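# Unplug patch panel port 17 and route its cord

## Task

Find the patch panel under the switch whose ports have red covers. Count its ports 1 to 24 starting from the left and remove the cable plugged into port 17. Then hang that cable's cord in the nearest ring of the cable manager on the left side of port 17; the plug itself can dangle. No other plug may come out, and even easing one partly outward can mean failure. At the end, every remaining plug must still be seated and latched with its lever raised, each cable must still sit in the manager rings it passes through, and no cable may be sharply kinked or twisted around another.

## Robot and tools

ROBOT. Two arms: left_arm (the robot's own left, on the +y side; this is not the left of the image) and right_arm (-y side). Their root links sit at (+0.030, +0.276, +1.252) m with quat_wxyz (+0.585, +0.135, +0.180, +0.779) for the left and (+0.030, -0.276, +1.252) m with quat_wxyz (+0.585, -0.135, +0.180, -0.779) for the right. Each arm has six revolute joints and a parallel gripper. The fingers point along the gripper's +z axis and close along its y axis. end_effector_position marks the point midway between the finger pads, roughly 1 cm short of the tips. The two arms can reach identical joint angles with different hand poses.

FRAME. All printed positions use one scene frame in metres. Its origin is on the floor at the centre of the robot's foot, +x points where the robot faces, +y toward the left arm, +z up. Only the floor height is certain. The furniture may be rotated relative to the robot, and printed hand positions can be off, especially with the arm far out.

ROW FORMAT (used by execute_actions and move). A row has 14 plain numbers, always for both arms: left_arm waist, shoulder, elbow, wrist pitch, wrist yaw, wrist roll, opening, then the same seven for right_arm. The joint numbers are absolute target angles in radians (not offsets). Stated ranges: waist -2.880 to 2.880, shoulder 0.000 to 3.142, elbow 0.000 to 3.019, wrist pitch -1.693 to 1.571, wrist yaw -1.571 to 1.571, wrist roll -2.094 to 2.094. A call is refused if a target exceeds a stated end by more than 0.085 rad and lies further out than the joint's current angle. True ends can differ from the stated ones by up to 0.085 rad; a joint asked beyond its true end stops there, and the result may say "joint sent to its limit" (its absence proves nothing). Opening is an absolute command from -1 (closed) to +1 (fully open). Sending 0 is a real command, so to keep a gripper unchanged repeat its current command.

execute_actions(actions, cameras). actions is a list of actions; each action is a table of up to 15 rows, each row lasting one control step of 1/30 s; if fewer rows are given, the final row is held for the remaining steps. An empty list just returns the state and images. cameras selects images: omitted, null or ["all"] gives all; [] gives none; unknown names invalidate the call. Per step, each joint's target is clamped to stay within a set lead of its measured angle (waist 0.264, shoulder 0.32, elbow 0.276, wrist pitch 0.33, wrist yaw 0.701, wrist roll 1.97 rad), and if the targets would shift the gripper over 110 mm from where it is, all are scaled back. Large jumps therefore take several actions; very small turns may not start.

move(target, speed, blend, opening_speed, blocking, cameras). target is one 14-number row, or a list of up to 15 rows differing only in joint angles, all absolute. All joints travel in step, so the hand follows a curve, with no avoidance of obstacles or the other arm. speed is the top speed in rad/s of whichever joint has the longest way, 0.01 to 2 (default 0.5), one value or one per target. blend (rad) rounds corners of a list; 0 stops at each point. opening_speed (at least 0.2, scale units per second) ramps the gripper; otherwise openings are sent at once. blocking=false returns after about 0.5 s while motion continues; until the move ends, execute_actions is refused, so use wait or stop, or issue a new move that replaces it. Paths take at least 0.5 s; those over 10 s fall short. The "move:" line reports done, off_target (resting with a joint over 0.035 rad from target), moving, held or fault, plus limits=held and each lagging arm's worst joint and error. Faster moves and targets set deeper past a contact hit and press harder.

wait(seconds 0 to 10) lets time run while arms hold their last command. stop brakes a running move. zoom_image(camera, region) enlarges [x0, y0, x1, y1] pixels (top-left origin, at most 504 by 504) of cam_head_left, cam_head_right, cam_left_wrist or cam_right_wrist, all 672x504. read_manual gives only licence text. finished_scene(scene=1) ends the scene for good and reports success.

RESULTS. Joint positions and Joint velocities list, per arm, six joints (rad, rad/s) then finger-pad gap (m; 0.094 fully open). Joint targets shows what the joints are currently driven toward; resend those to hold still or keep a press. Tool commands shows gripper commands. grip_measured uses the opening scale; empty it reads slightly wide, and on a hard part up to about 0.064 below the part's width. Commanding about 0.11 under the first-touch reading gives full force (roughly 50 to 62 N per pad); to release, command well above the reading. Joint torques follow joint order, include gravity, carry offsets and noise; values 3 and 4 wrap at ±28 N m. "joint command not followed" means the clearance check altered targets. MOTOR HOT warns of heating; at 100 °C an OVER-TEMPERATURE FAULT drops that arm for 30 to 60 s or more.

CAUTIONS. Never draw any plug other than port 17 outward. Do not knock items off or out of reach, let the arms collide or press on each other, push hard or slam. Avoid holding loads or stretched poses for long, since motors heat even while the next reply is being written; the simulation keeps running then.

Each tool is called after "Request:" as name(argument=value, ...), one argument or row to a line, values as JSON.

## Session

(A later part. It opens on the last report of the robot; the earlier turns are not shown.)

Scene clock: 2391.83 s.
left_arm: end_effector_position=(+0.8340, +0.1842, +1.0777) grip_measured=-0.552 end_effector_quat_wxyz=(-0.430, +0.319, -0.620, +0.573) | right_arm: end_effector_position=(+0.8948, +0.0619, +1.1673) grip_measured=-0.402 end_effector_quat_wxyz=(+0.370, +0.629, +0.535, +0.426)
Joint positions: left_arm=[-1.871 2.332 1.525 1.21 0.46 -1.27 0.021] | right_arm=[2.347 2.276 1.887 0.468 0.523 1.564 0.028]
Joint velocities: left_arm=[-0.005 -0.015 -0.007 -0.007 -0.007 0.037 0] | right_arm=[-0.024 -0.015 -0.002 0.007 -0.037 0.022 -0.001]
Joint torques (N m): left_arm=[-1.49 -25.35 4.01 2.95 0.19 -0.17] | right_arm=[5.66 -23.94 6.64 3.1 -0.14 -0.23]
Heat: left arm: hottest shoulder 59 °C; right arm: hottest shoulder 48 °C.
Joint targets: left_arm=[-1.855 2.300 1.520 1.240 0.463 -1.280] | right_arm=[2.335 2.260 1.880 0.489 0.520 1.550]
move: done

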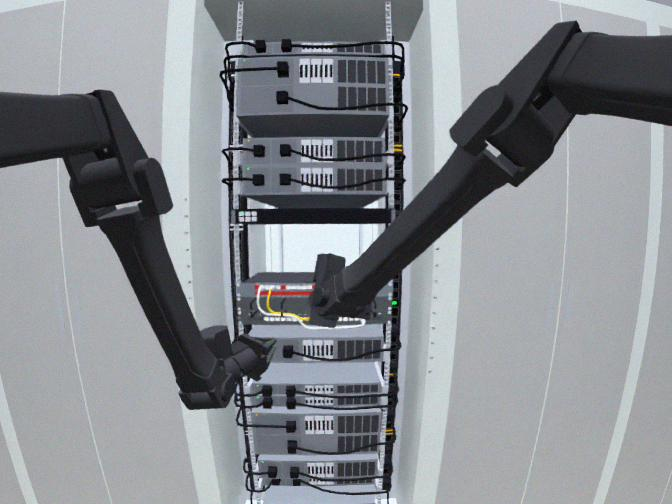

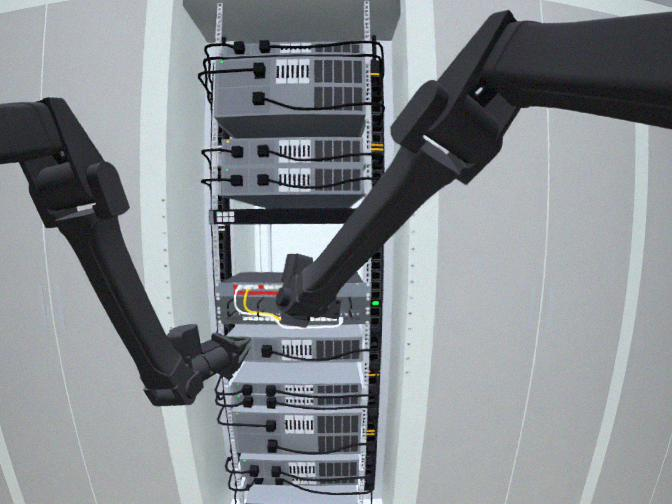

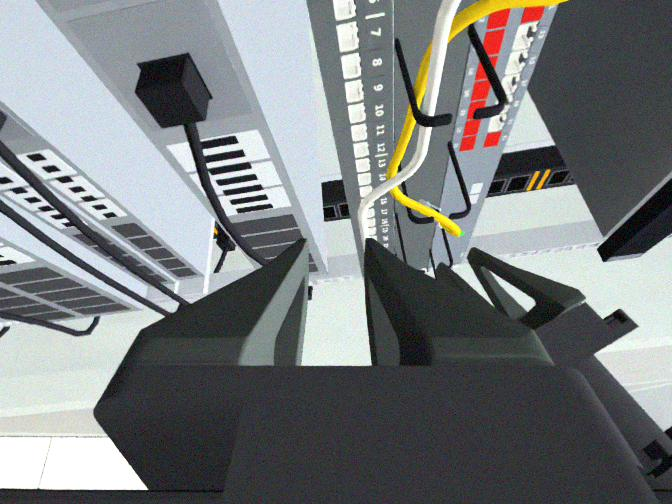

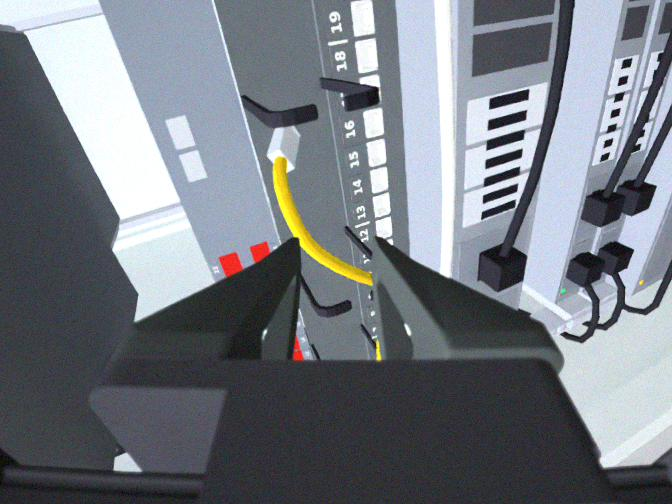

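Request:
move(
  target=[-1.855,2.300,1.52,1.24,0.463,-1.28,-0.55,2.372,2.38,2.095,0.38,0.516,1.55,-0.4],
  speed=0.15,
)

Request:
zoom_image(
  camera="cam_left_wrist",
  region=[350, 110, 520, 280],
)

Scene clock: 2407.63 s.
left_arm: end_effector_position=(+0.8340, +0.1842, +1.0777) grip_measured=-0.552 end_effector_quat_wxyz=(-0.430, +0.319, -0.620, +0.573) | right_arm: end_effector_position=(+0.9174, +0.0818, +1.1667) grip_measured=-0.402 end_effector_quat_wxyz=(+0.368, +0.626, +0.535, +0.431)
Joint positions: left_arm=[-1.871 2.332 1.525 1.21 0.46 -1.27 0.021] | right_arm=[2.355 2.35 2.039 0.395 0.518 1.564 0.028]
Joint velocities: left_arm=[-0.005 -0.015 0.002 0.012 -0.007 -0.095 0.001] | right_arm=[-0.005 0.005 0.007 0.007 0.007 -0.081 0]
Joint torques (N m): left_arm=[-1.49 -25.41 4.1 2.99 0.24 -0.18] | right_arm=[7.41 -21.48 11.44 1.58 -0.14 -0.26]
Heat: left arm: hottest shoulder 59 °C; right arm: hottest shoulder 50 °C.
Joint targets: left_arm=[-1.855 2.300 1.520 1.240 0.463 -1.280] | right_arm=[2.372 2.380 2.094 0.380 0.515 1.550]
move: off_target (right_arm); right_arm: the elbow is farthest, 0.056 rad from its target

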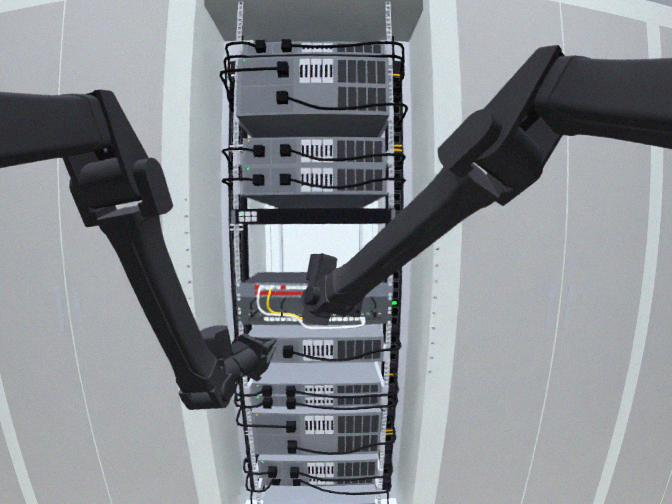

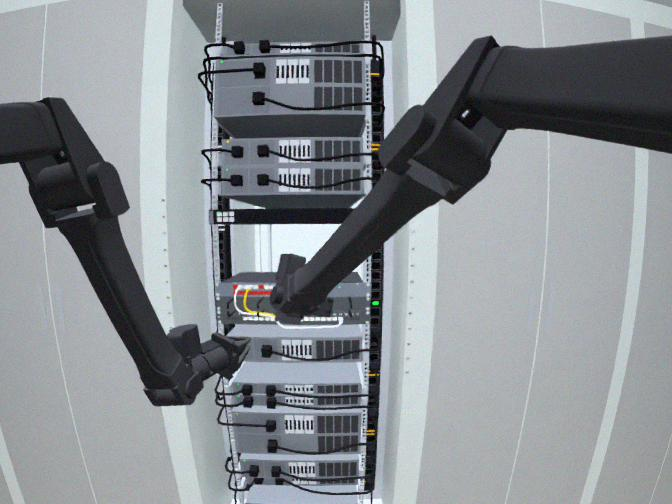

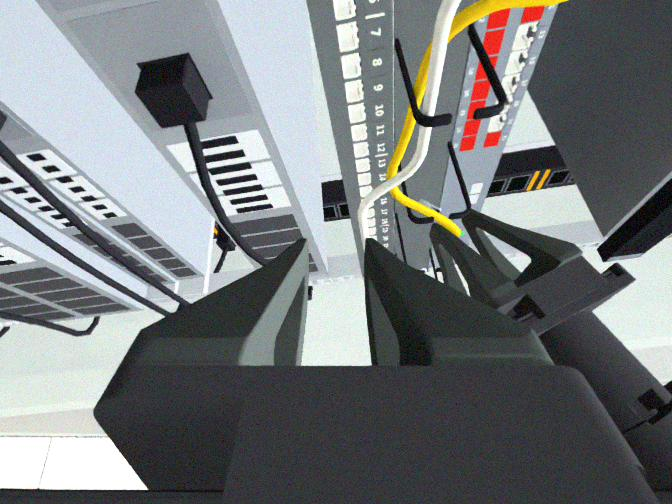

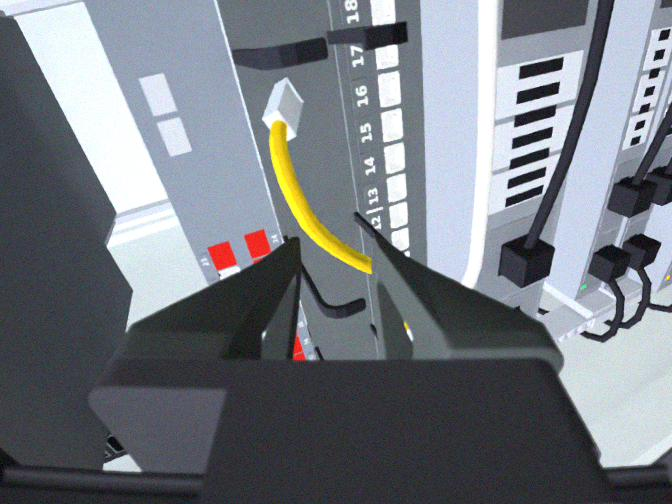

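Scaled by 2.965 from the camera's 672x504 image, which has a finer 960x720 frame.

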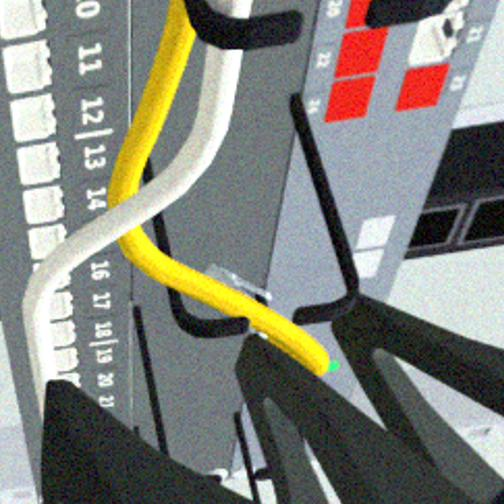

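Request:
move(
  target=[-1.855,2.300,1.52,1.24,0.463,-1.28,-0.55,2.372,2.38,2.095,0.38,0.516,1.55,-1],
  opening_speed=0.4,
  cameras=["cam_left_wrist","cam_right_wrist"],
)

Request:
zoom_image(
  camera="cam_left_wrist",
  region=[350, 110, 520, 280],
)

Scene clock: 2417.67 s.
left_arm: end_effector_position=(+0.8340, +0.1842, +1.0777) grip_measured=-0.552 end_effector_quat_wxyz=(-0.430, +0.319, -0.620, +0.573) | right_arm: end_effector_position=(+0.9174, +0.0818, +1.1667) grip_measured=-0.988 end_effector_quat_wxyz=(+0.368, +0.626, +0.535, +0.431)
Joint positions: left_arm=[-1.871 2.332 1.525 1.21 0.46 -1.27 0.021] | right_arm=[2.355 2.35 2.039 0.395 0.518 1.564 0.001]
Joint velocities: left_arm=[-0.015 0.005 0.012 0.002 -0.051 0.037 0] | right_arm=[-0.015 -0.005 -0.007 0.002 0.007 -0.037 0]
Joint torques (N m): left_arm=[-1.26 -25.05 4.04 2.96 0.22 -0.16] | right_arm=[7.82 -20.84 11.43 1.4 -0.14 -0.28]
Heat: left arm: hottest shoulder 59 °C; right arm: hottest shoulder 50 °C.
Joint targets: left_arm=[-1.855 2.300 1.520 1.240 0.463 -1.280] | right_arm=[2.372 2.380 2.095 0.380 0.516 1.550]
move: off_target (right_arm); right_arm: the elbow is farthest, 0.056 rad from its target
Images, in order (width x height): cam_left_wrist 672x504, cam_right_wrist 672x504.

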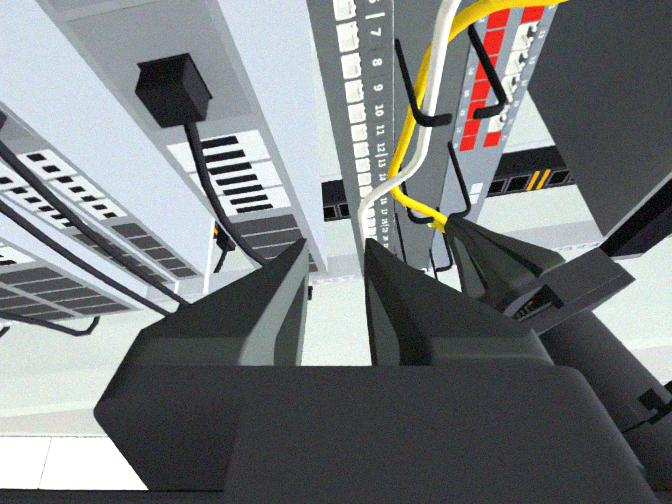

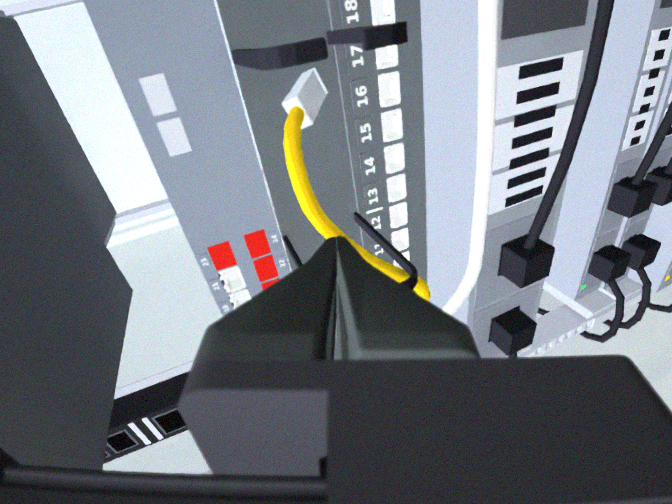

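Scaled by 2.965 from the camera's 672x504 image, which has a finer 960x720 frame.

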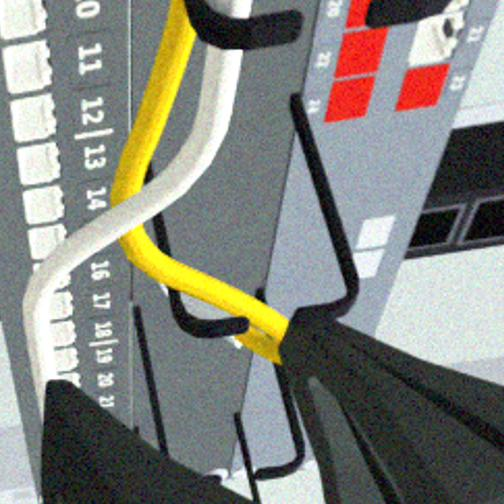

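Request:
move(
  target=[-1.855,2.300,1.52,1.24,0.463,-1.28,-0.55,2.372,2.38,2.095,0.38,0.516,1.55,-0.45],
  opening_speed=0.5,
  cameras=[],
)

Request:
move(
  target=[-1.855,2.300,1.52,1.24,0.463,-1.28,-0.55,2.358,2.443,2.224,0.313,0.508,1.55,-0.45],
  speed=0.15,
  cameras=["cam_left_wrist","cam_right_wrist"],
)

Request:
zoom_image(
  camera="cam_left_wrist",
  region=[350, 110, 520, 280],
)

Scene clock: 2430.33 s.
left_arm: end_effector_position=(+0.8340, +0.1842, +1.0777) grip_measured=-0.552 end_effector_quat_wxyz=(-0.430, +0.319, -0.620, +0.573) | right_arm: end_effector_position=(+0.9174, +0.0818, +1.1667) grip_measured=-0.453 end_effector_quat_wxyz=(+0.368, +0.626, +0.535, +0.431)
Joint positions: left_arm=[-1.871 2.332 1.525 1.21 0.46 -1.27 0.021] | right_arm=[2.355 2.35 2.039 0.395 0.518 1.564 0.026]
Joint velocities: left_arm=[-0.005 -0.015 0.012 -0.002 -0.007 0.022 0] | right_arm=[-0.005 -0.015 -0.002 0.002 -0.037 -0.066 0]
Joint torques (N m): left_arm=[-1.79 -25 4.05 3.07 0.21 -0.17] | right_arm=[7.71 -21.01 11.4 1.8 -0.11 -0.32]
Heat: left arm: hottest shoulder 59 °C; right arm: hottest shoulder 50 °C.
Joint targets: left_arm=[-1.855 2.300 1.520 1.240 0.463 -1.280] | right_arm=[2.372 2.380 2.095 0.380 0.516 1.550]
move: off_target (right_arm); right_arm: the elbow is farthest, 0.056 rad from its target
No camera images: "cameras" was empty.

Scene clock: 2431.63 s.
left_arm: end_effector_position=(+0.8340, +0.1842, +1.0777) grip_measured=-0.552 end_effector_quat_wxyz=(-0.430, +0.319, -0.620, +0.573) | right_arm: end_effector_position=(+0.9348, +0.0923, +1.1637) grip_measured=-0.452 end_effector_quat_wxyz=(+0.366, +0.625, +0.537, +0.432)
Joint positions: left_arm=[-1.871 2.332 1.525 1.21 0.46 -1.27 0.021] | right_arm=[2.355 2.411 2.165 0.327 0.512 1.564 0.026]
Joint velocities: left_arm=[-0.005 -0.005 -0.012 -0.017 -0.022 0.007 0] | right_arm=[0.005 0.005 -0.007 0.007 0.007 -0.007 -0.001]
Joint torques (N m): left_arm=[-1.44 -25.29 4.12 2.92 0.2 -0.17] | right_arm=[6.36 -21.54 11.96 1.66 -0.16 -0.31]
Heat: left arm: hottest shoulder 59 °C; right arm: hottest shoulder 50 °C.
Joint targets: left_arm=[-1.855 2.300 1.520 1.240 0.463 -1.280] | right_arm=[2.358 2.443 2.224 0.313 0.508 1.550]
move: off_target (right_arm); right_arm: the elbow is farthest, 0.059 rad from its target
Images, in order (width x height): cam_left_wrist 672x504, cam_right_wrist 672x504.

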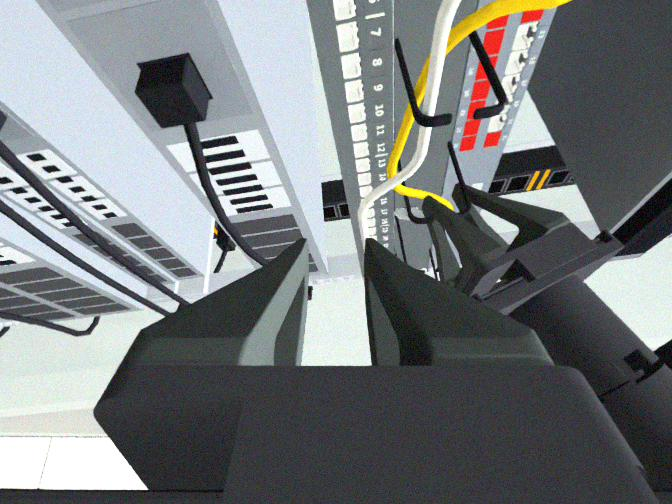

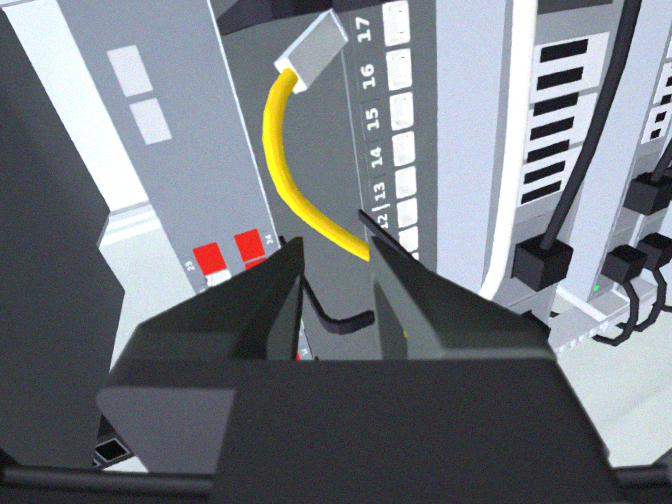

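Scaled by 2.965 from the camera's 672x504 image, which has a finer 960x720 frame.

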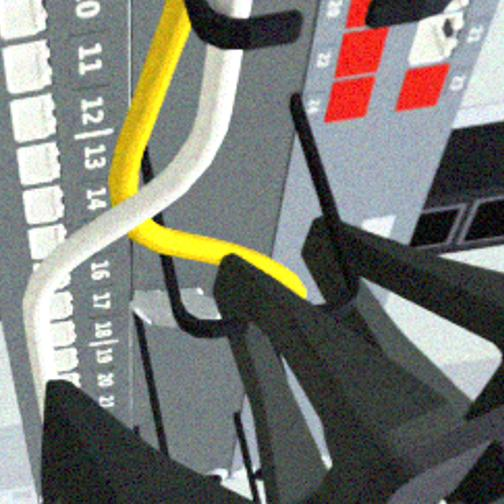

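Request:
move(
  target=[-1.855,2.300,1.52,1.24,0.463,-1.28,-0.55,2.350,2.443,2.224,0.313,0.508,1.55,-1],
  opening_speed=0.4,
  cameras=["cam_left_wrist","cam_right_wrist"],
)

Request:
zoom_image(
  camera="cam_left_wrist",
  region=[350, 110, 520, 280],
)

Scene clock: 2441.80 s.
left_arm: end_effector_position=(+0.8340, +0.1842, +1.0777) grip_measured=-0.552 end_effector_quat_wxyz=(-0.430, +0.319, -0.620, +0.573) | right_arm: end_effector_position=(+0.9348, +0.0915, +1.1630) grip_measured=-0.571 end_effector_quat_wxyz=(+0.365, +0.629, +0.533, +0.432)
Joint positions: left_arm=[-1.871 2.332 1.525 1.21 0.46 -1.27 0.021] | right_arm=[2.355 2.413 2.166 0.327 0.518 1.573 0.02]
Joint velocities: left_arm=[0.015 -0.015 0.002 -0.012 0.022 -0.081 -0.001] | right_arm=[-0.005 -0.015 -0.007 -0.007 -0.022 0.022 -0.001]
Joint torques (N m): left_arm=[-1.67 -25.41 4.12 2.92 0.2 -0.2] | right_arm=[6.83 -21.77 11.89 1.52 -0.33 -0.37]
Heat: left arm: hottest shoulder 59 °C; right arm: hottest shoulder 50 °C.
Joint targets: left_arm=[-1.855 2.300 1.520 1.240 0.463 -1.280] | right_arm=[2.350 2.443 2.225 0.313 0.509 1.551]
move: off_target (right_arm); right_arm: the elbow is farthest, 0.058 rad from its target
Images, in order (width x height): cam_left_wrist 672x504, cam_right_wrist 672x504.

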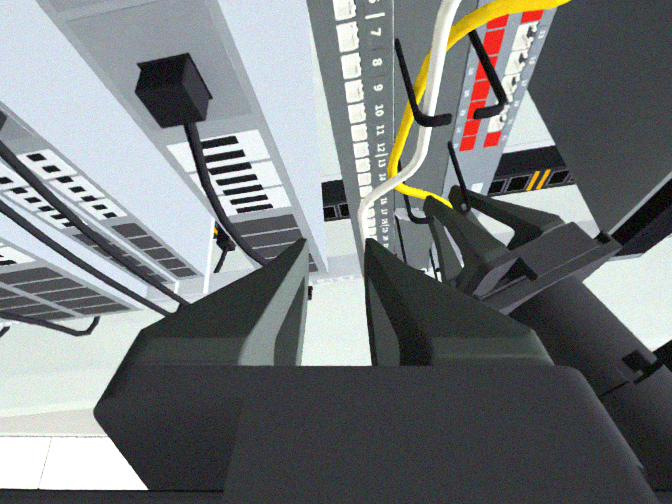

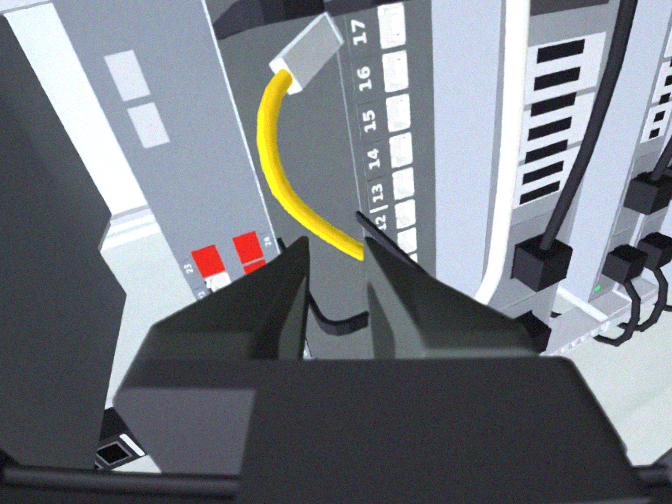

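Scaled by 2.965 from the camera's 672x504 image, which has a finer 960x720 frame.

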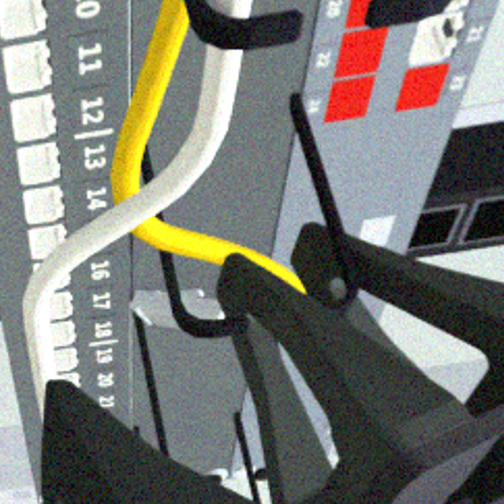

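Request:
move(
  target=[-1.855,2.300,1.52,1.24,0.463,-1.28,-0.55,2.350,2.443,2.224,0.313,0.508,1.55,-0.45],
  opening_speed=0.4,
  cameras=[],
)

Request:
move(
  target=[-1.855,2.300,1.52,1.24,0.463,-1.28,-0.55,2.316,2.443,2.224,0.313,0.500,1.55,-0.45],
  speed=0.1,
  cameras=["cam_left_wrist","cam_right_wrist"],
)

Request:
zoom_image(
  camera="cam_left_wrist",
  region=[350, 110, 520, 280],
)

Scene clock: 2455.73 s.
left_arm: end_effector_position=(+0.8340, +0.1842, +1.0777) grip_measured=-0.552 end_effector_quat_wxyz=(-0.430, +0.319, -0.620, +0.573) | right_arm: end_effector_position=(+0.9349, +0.0926, +1.1631) grip_measured=-0.452 end_effector_quat_wxyz=(+0.365, +0.626, +0.537, +0.433)
Joint positions: left_arm=[-1.871 2.332 1.525 1.21 0.46 -1.27 0.021] | right_arm=[2.355 2.413 2.166 0.327 0.512 1.565 0.026]
Joint velocities: left_arm=[-0.005 -0.024 -0.012 -0.017 0.007 -0.007 0] | right_arm=[-0.005 -0.015 -0.007 -0.007 0.051 0.007 0]
Joint torques (N m): left_arm=[-1.85 -24.82 4.01 2.95 0.22 -0.18] | right_arm=[6.71 -21.6 11.9 1.62 -0.18 -0.26]
Heat: left arm: hottest shoulder 59 °C; right arm: hottest elbow 52 °C.
Joint targets: left_arm=[-1.855 2.300 1.520 1.240 0.463 -1.280] | right_arm=[2.350 2.443 2.224 0.313 0.508 1.549]
move: off_target (right_arm); right_arm: the elbow is farthest, 0.058 rad from its target
No camera images: "cameras" was empty.

Scene clock: 2456.93 s.
left_arm: end_effector_position=(+0.8340, +0.1842, +1.0777) grip_measured=-0.552 end_effector_quat_wxyz=(-0.430, +0.319, -0.620, +0.573) | right_arm: end_effector_position=(+0.9422, +0.0760, +1.1585) grip_measured=-0.452 end_effector_quat_wxyz=(+0.369, +0.627, +0.535, +0.429)
Joint positions: left_arm=[-1.871 2.332 1.525 1.21 0.46 -1.27 0.021] | right_arm=[2.333 2.413 2.168 0.327 0.501 1.564 0.026]
Joint velocities: left_arm=[-0.005 -0.005 -0.002 -0.012 -0.007 0.007 -0.001] | right_arm=[0.015 -0.005 -0.002 -0.027 -0.007 -0.007 0]
Joint torques (N m): left_arm=[-1.44 -25 4.03 2.91 0.25 -0.19] | right_arm=[5.19 -21.89 11.67 1.46 -0.09 -0.29]
Heat: left arm: hottest shoulder 59 °C; right arm: hottest elbow 52 °C.
Joint targets: left_arm=[-1.855 2.300 1.520 1.240 0.463 -1.280] | right_arm=[2.316 2.443 2.224 0.313 0.500 1.549]
move: off_target (right_arm); right_arm: the elbow is farthest, 0.056 rad from its target
Images, in order (width x height): cam_left_wrist 672x504, cam_right_wrist 672x504.

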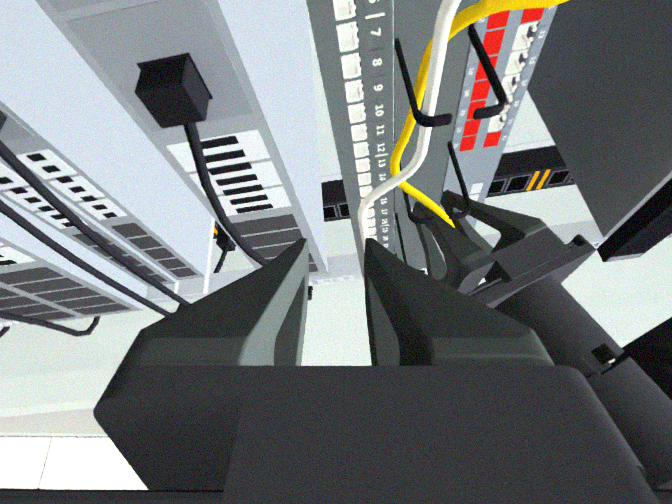

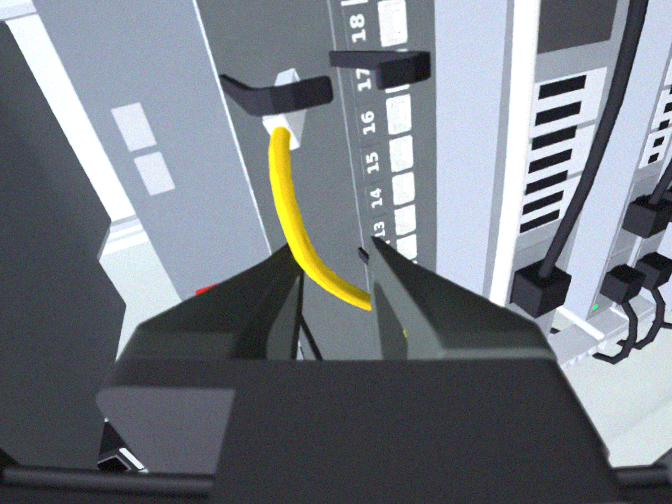

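Scaled by 2.965 from the camera's 672x504 image, which has a finer 960x720 frame.

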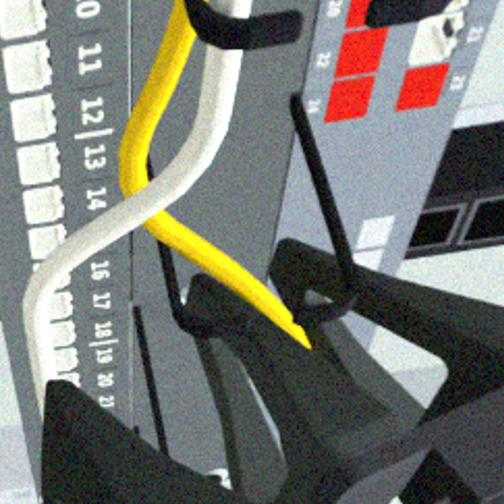

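Request:
move(
  target=[-1.855,2.300,1.52,1.24,0.463,-1.28,-0.55,2.316,2.443,2.224,0.313,0.500,1.55,-1],
  opening_speed=0.4,
  cameras=["cam_left_wrist","cam_right_wrist"],
)

Request:
zoom_image(
  camera="cam_left_wrist",
  region=[350, 110, 520, 280],
)

Scene clock: 2464.23 s.
left_arm: end_effector_position=(+0.8340, +0.1842, +1.0777) grip_measured=-0.552 end_effector_quat_wxyz=(-0.430, +0.319, -0.620, +0.573) | right_arm: end_effector_position=(+0.9424, +0.0726, +1.1540) grip_measured=-0.904 end_effector_quat_wxyz=(+0.370, +0.627, +0.537, +0.425)
Joint positions: left_arm=[-1.871 2.332 1.525 1.21 0.46 -1.27 0.021] | right_arm=[2.329 2.416 2.168 0.324 0.501 1.561 0.005]
Joint velocities: left_arm=[-0.015 -0.015 -0.007 -0.007 0.007 0.051 0] | right_arm=[0.005 -0.005 -0.007 0.017 0.007 0.037 -0.001]
Joint torques (N m): left_arm=[-1.67 -25 4 2.99 0.22 -0.21] | right_arm=[5.36 -22.18 11.79 1.68 -0.08 -0.22]
Heat: left arm: hottest shoulder 59 °C; right arm: hottest elbow 52 °C.
Joint targets: left_arm=[-1.855 2.300 1.520 1.240 0.463 -1.280] | right_arm=[2.317 2.443 2.224 0.312 0.500 1.550]
move: off_target (right_arm); right_arm: the elbow is farthest, 0.056 rad from its target
Images, in order (width x height): cam_left_wrist 672x504, cam_right_wrist 672x504.

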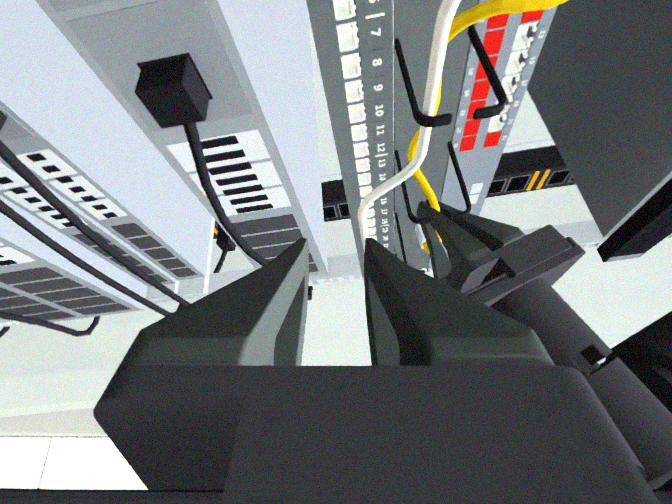

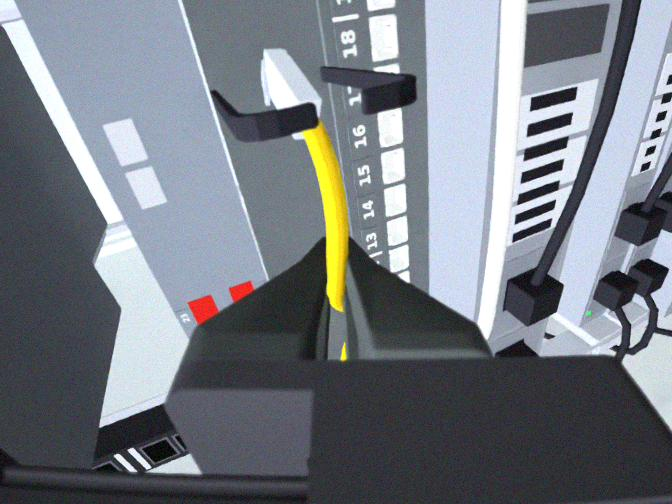

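Scaled by 2.965 from the camera's 672x504 image, which has a finer 960x720 frame.

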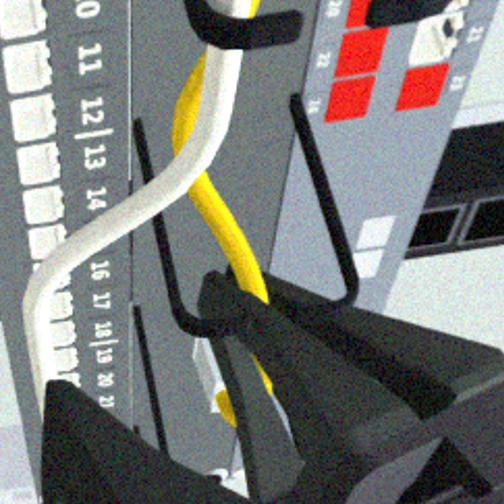

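Request:
zoom_image(
  camera="cam_right_wrist",
  region=[180, 20, 450, 320],
)

Request:
zoom_image(
  camera="cam_left_wrist",
  region=[380, 180, 480, 290],
)

Scaled by 1.680 from the camera's 672x504 image, which has a finer 960x720 frame.

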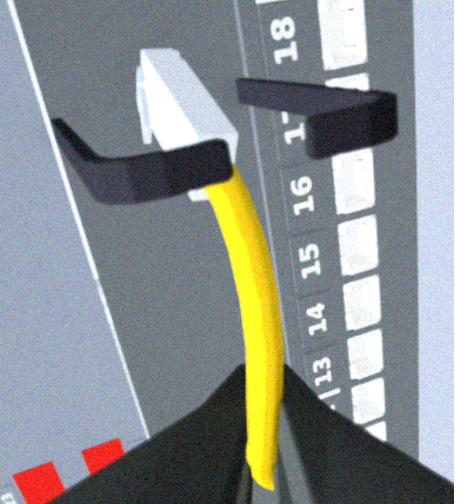

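Scaled by 4.582 from the camera's 672x504 image, which has a finer 960x720 frame.

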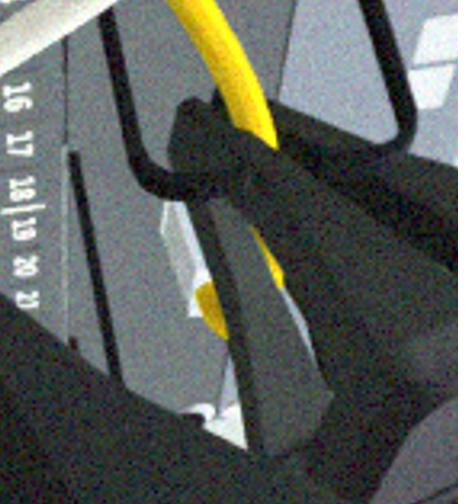

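Request:
move(
  target=[-1.855,2.300,1.52,1.24,0.463,-1.28,-0.55,2.320,2.474,2.254,0.312,0.500,1.75,-1],
  speed=0.1,
  cameras=["cam_left_wrist","cam_right_wrist"],
)

Request:
zoom_image(
  camera="cam_left_wrist",
  region=[350, 110, 520, 280],
)

Scene clock: 2495.13 s.
left_arm: end_effector_position=(+0.8340, +0.1842, +1.0777) grip_measured=-0.552 end_effector_quat_wxyz=(-0.430, +0.319, -0.620, +0.573) | right_arm: end_effector_position=(+0.9416, +0.0767, +1.1412) grip_measured=-0.904 end_effector_quat_wxyz=(+0.334, +0.669, +0.487, +0.452)
Joint positions: left_arm=[-1.871 2.332 1.525 1.21 0.46 -1.27 0.021] | right_arm=[2.329 2.445 2.193 0.324 0.501 1.722 0.004]
Joint velocities: left_arm=[0.005 -0.005 -0.012 0.002 -0.066 -0.051 -0.002] | right_arm=[-0.015 -0.005 -0.007 -0.017 0.007 0.007 -0.001]
Joint torques (N m): left_arm=[-1.67 -25.29 4.04 2.97 0.23 -0.18] | right_arm=[6.42 -21.83 12.26 1.43 -0.07 0.1]
Heat: left arm: hottest shoulder 59 °C; right arm: hottest elbow 52 °C.
Joint targets: left_arm=[-1.855 2.300 1.520 1.240 0.463 -1.280] | right_arm=[2.320 2.474 2.253 0.312 0.500 1.742]
move: off_target (right_arm); right_arm: the elbow is farthest, 0.061 rad from its target
Images, in order (width x height): cam_left_wrist 672x504, cam_right_wrist 672x504.

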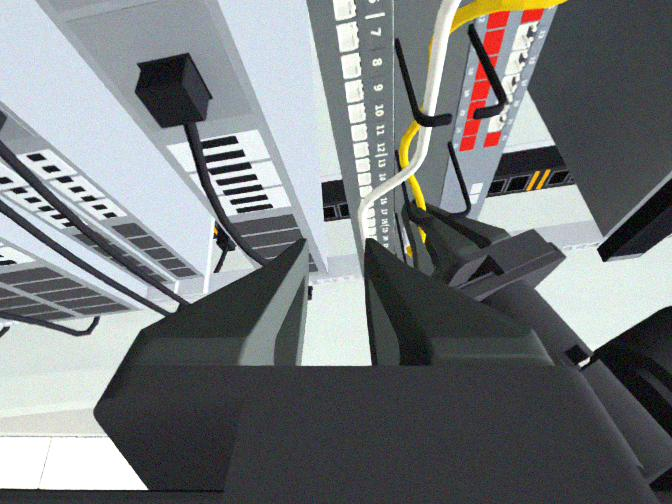

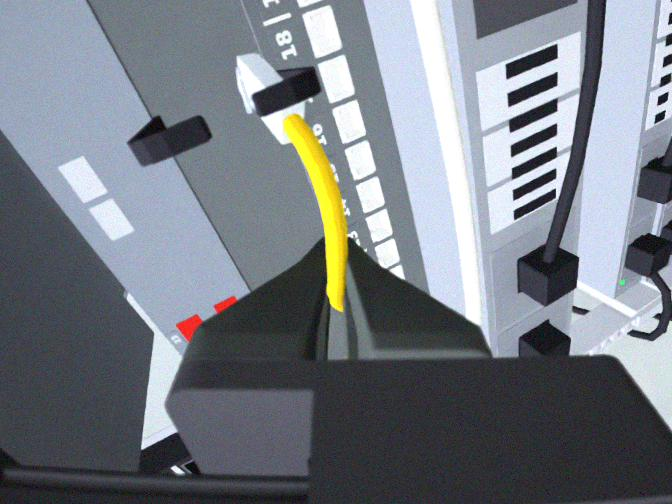

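Scaled by 2.965 from the camera's 672x504 image, which has a finer 960x720 frame.

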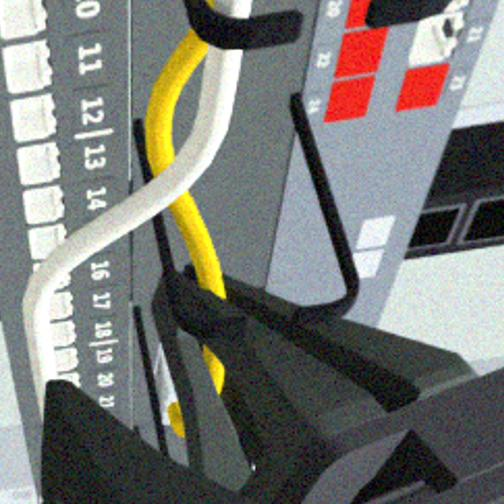

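Request:
move(
  target=[-1.855,2.300,1.52,1.24,0.463,-1.28,-0.55,2.290,2.530,2.305,0.316,0.483,1.85,-1],
  speed=0.1,
  cameras=["cam_left_wrist","cam_right_wrist"],
)

Request:
zoom_image(
  camera="cam_left_wrist",
  region=[350, 110, 520, 280],
)

Scene clock: 2520.67 s.
left_arm: end_effector_position=(+0.8340, +0.1842, +1.0777) grip_measured=-0.552 end_effector_quat_wxyz=(-0.430, +0.319, -0.620, +0.573) | right_arm: end_effector_position=(+0.9534, +0.0702, +1.1335) grip_measured=-0.905 end_effector_quat_wxyz=(+0.314, +0.691, +0.444, +0.476)
Joint positions: left_arm=[-1.871 2.332 1.525 1.21 0.46 -1.27 0.021] | right_arm=[2.313 2.486 2.255 0.324 0.487 1.826 0.004]
Joint velocities: left_arm=[0.015 -0.015 0.012 -0.002 -0.051 0.066 -0.001] | right_arm=[0.005 -0.015 -0.002 -0.002 0.037 -0.037 0]
Joint torques (N m): left_arm=[-1.9 -25.05 4.08 2.99 0.22 -0.17] | right_arm=[5.3 -20.95 11.62 1.7 -0.2 0.23]
Heat: left arm: hottest shoulder 59 °C; right arm: hottest elbow 55 °C.
Joint targets: left_arm=[-1.855 2.300 1.520 1.240 0.463 -1.280] | right_arm=[2.291 2.530 2.306 0.316 0.483 1.850]
move: off_target (right_arm); right_arm: the elbow is farthest, 0.050 rad from its target
Images, in order (width x height): cam_left_wrist 672x504, cam_right_wrist 672x504.

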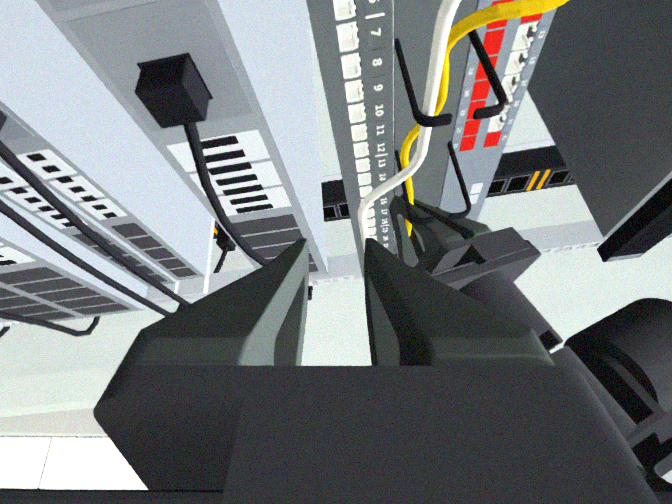

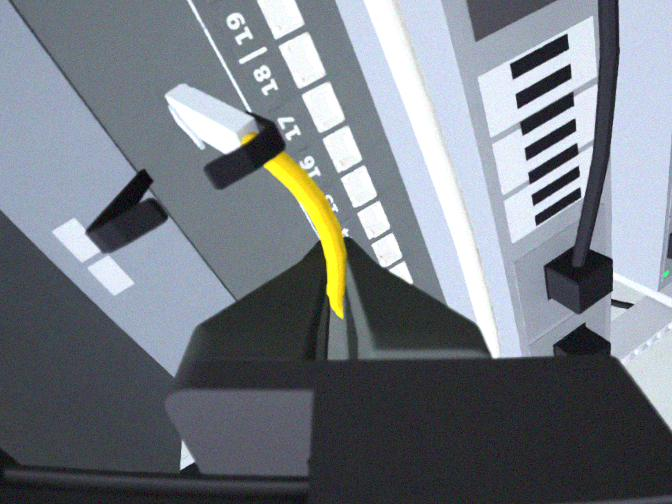

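Scaled by 2.965 from the camera's 672x504 image, which has a finer 960x720 frame.

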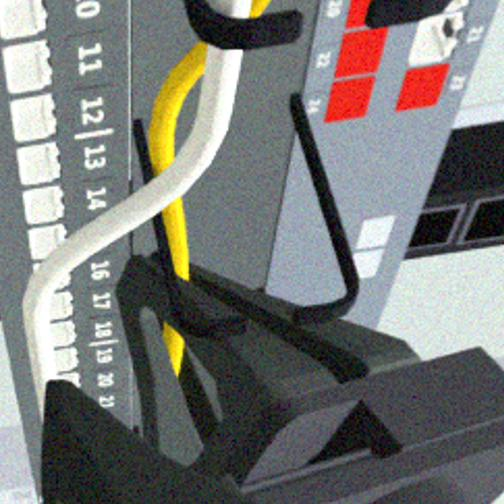

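Request:
zoom_image(
  camera="cam_right_wrist",
  region=[140, 60, 340, 260],
)

Request:
zoom_image(
  camera="cam_head_right",
  region=[210, 260, 370, 340],
)

Scaled by 2.520 from the camera's 672x504 image, which has a finer 960x720 frame.

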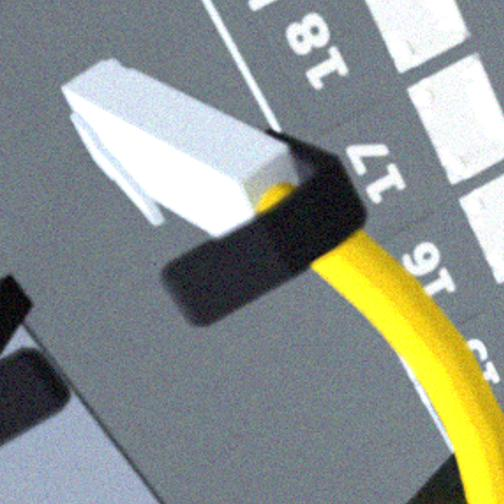

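This scene's latest camera images include none from cam_head_right. They are from: cam_left_wrist, cam_right_wrist. cam_head_right's image comes with the result of a call that names it in "cameras".

Request:
move(
  target=[-1.855,2.300,1.52,1.24,0.463,-1.28,-0.55,2.290,2.530,2.305,0.316,0.483,1.85,-0.45],
  opening_speed=0.2,
  cameras=["cam_left_wrist","cam_right_wrist"],
)

Request:
zoom_image(
  camera="cam_left_wrist",
  region=[350, 110, 520, 280],
)

Request:
zoom_image(
  camera="cam_right_wrist",
  region=[120, 60, 420, 360],
)

Scene clock: 2557.27 s.
left_arm: end_effector_position=(+0.8340, +0.1842, +1.0777) grip_measured=-0.552 end_effector_quat_wxyz=(-0.430, +0.319, -0.620, +0.573) | right_arm: end_effector_position=(+0.9514, +0.0681, +1.1229) grip_measured=-0.452 end_effector_quat_wxyz=(+0.309, +0.697, +0.441, +0.474)
Joint positions: left_arm=[-1.871 2.332 1.525 1.21 0.46 -1.27 0.021] | right_arm=[2.309 2.497 2.255 0.324 0.486 1.845 0.026]
Joint velocities: left_arm=[-0.015 -0.005 -0.007 -0.002 0.037 -0.007 0.001] | right_arm=[-0.005 -0.015 0.002 -0.002 -0.037 0.007 0.001]
Joint torques (N m): left_arm=[-1.9 -25.35 4.05 2.97 0.22 -0.18] | right_arm=[4.84 -21.83 11.36 1.72 -0.15 0.01]
Heat: left arm: hottest shoulder 59 °C; right arm: hottest elbow 56 °C.
Joint targets: left_arm=[-1.855 2.300 1.520 1.240 0.463 -1.280] | right_arm=[2.289 2.530 2.305 0.316 0.483 1.859]
move: off_target (right_arm); right_arm: the elbow is farthest, 0.050 rad from its target
Images, in order (width x height): cam_left_wrist 672x504, cam_right_wrist 672x504.

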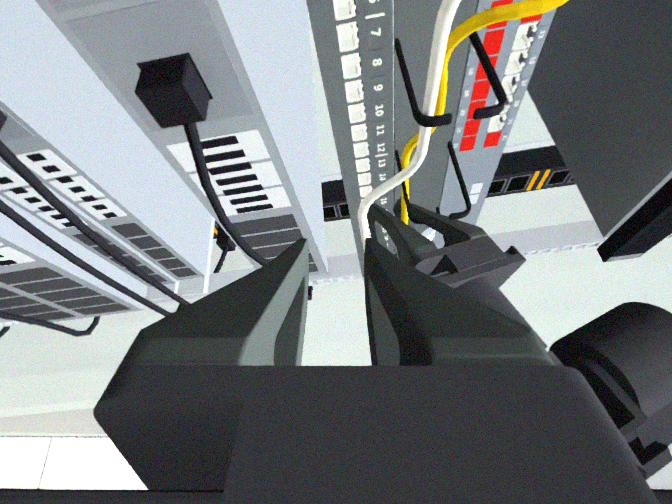

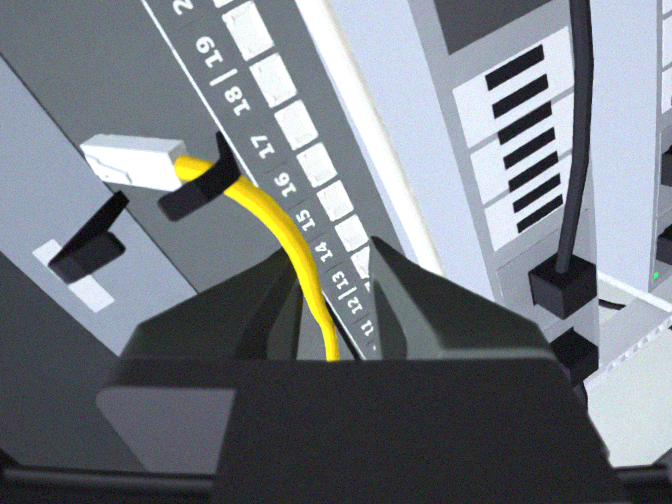

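Scaled by 2.965 from the camera's 672x504 image, which has a finer 960x720 frame.

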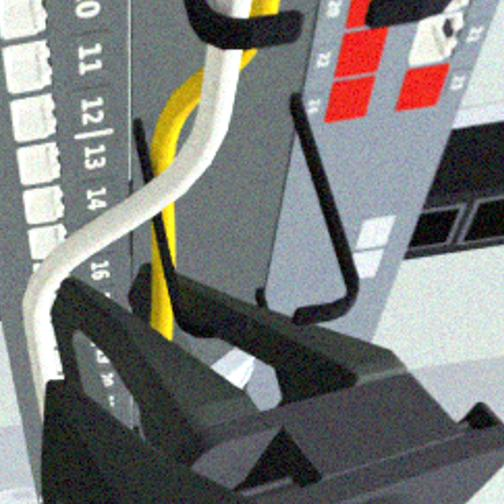

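Scaled by 1.680 from the camera's 672x504 image, which has a finer 960x720 frame.

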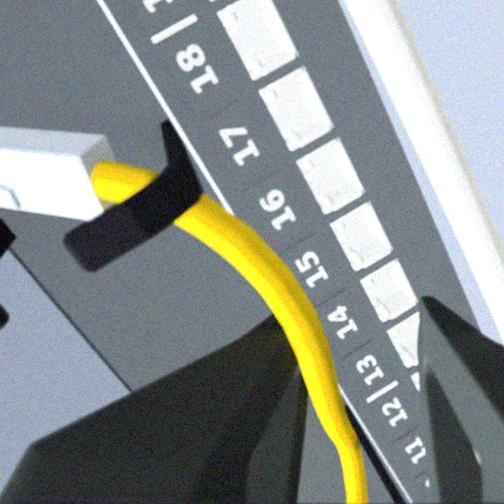

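Request:
zoom_image(
  camera="cam_left_wrist",
  region=[380, 140, 450, 240],
)

Scaled by 5.040 from the camera's 672x504 image, which has a finer 960x720 frame.

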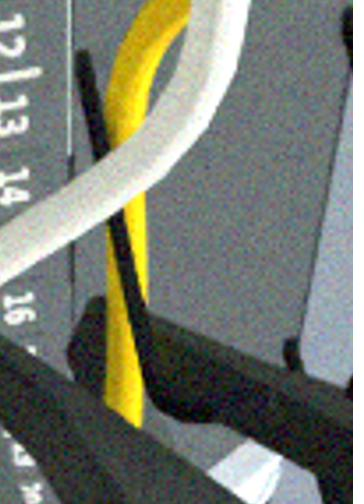

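Request:
move(
  target=[-1.855,2.300,1.52,1.24,0.463,-1.28,-0.55,2.345,2.385,2.065,0.435,0.508,1.85,-0.5],
  speed=0.1,
  cameras=["cam_left_wrist","cam_right_wrist"],
)

Request:
zoom_image(
  camera="cam_left_wrist",
  region=[350, 110, 520, 280],
)

Scene clock: 2597.73 s.
left_arm: end_effector_position=(+0.8340, +0.1842, +1.0777) grip_measured=-0.552 end_effector_quat_wxyz=(-0.430, +0.319, -0.620, +0.573) | right_arm: end_effector_position=(+0.9230, +0.0671, +1.1329) grip_measured=-0.498 end_effector_quat_wxyz=(+0.310, +0.698, +0.440, +0.473)
Joint positions: left_arm=[-1.871 2.332 1.525 1.21 0.46 -1.27 0.021] | right_arm=[2.325 2.407 2.074 0.415 0.506 1.845 0.024]
Joint velocities: left_arm=[-0.005 -0.005 0.002 0.012 0.037 -0.022 -0.001] | right_arm=[-0.005 -0.015 0.017 -0.007 -0.022 -0.022 0.001]
Joint torques (N m): left_arm=[-1.49 -25.05 4 2.99 0.21 -0.21] | right_arm=[7.77 -25.35 6.53 2.84 0.07 -0.06]
Heat: left arm: hottest shoulder 60 °C; right arm: hottest elbow 55 °C.
Joint targets: left_arm=[-1.855 2.300 1.520 1.240 0.463 -1.280] | right_arm=[2.345 2.384 2.064 0.435 0.508 1.850]
move: done
Images, in order (width x height): cam_left_wrist 672x504, cam_right_wrist 672x504.

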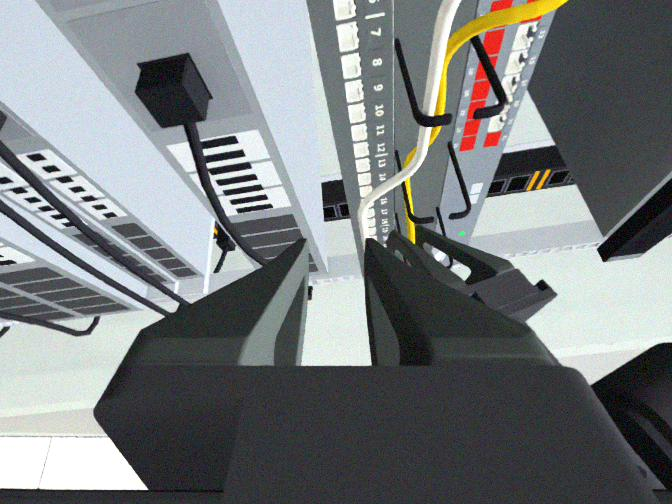

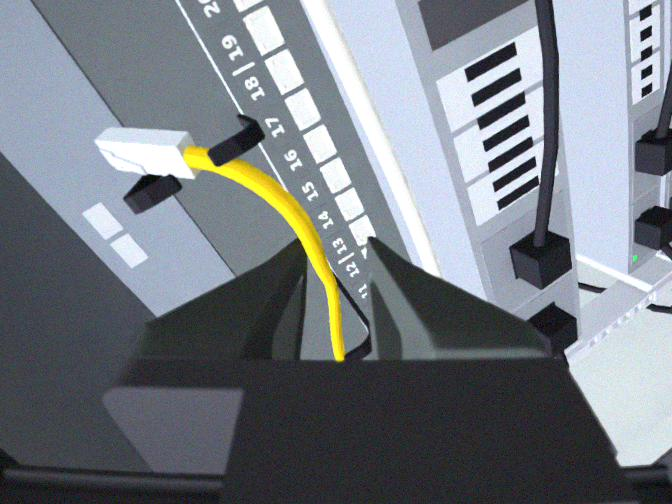

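Scaled by 2.965 from the camera's 672x504 image, which has a finer 960x720 frame.

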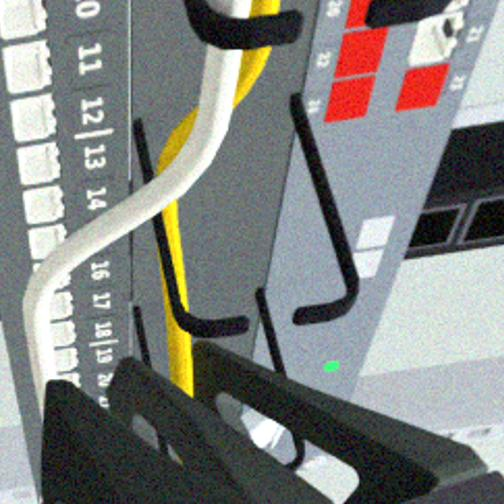

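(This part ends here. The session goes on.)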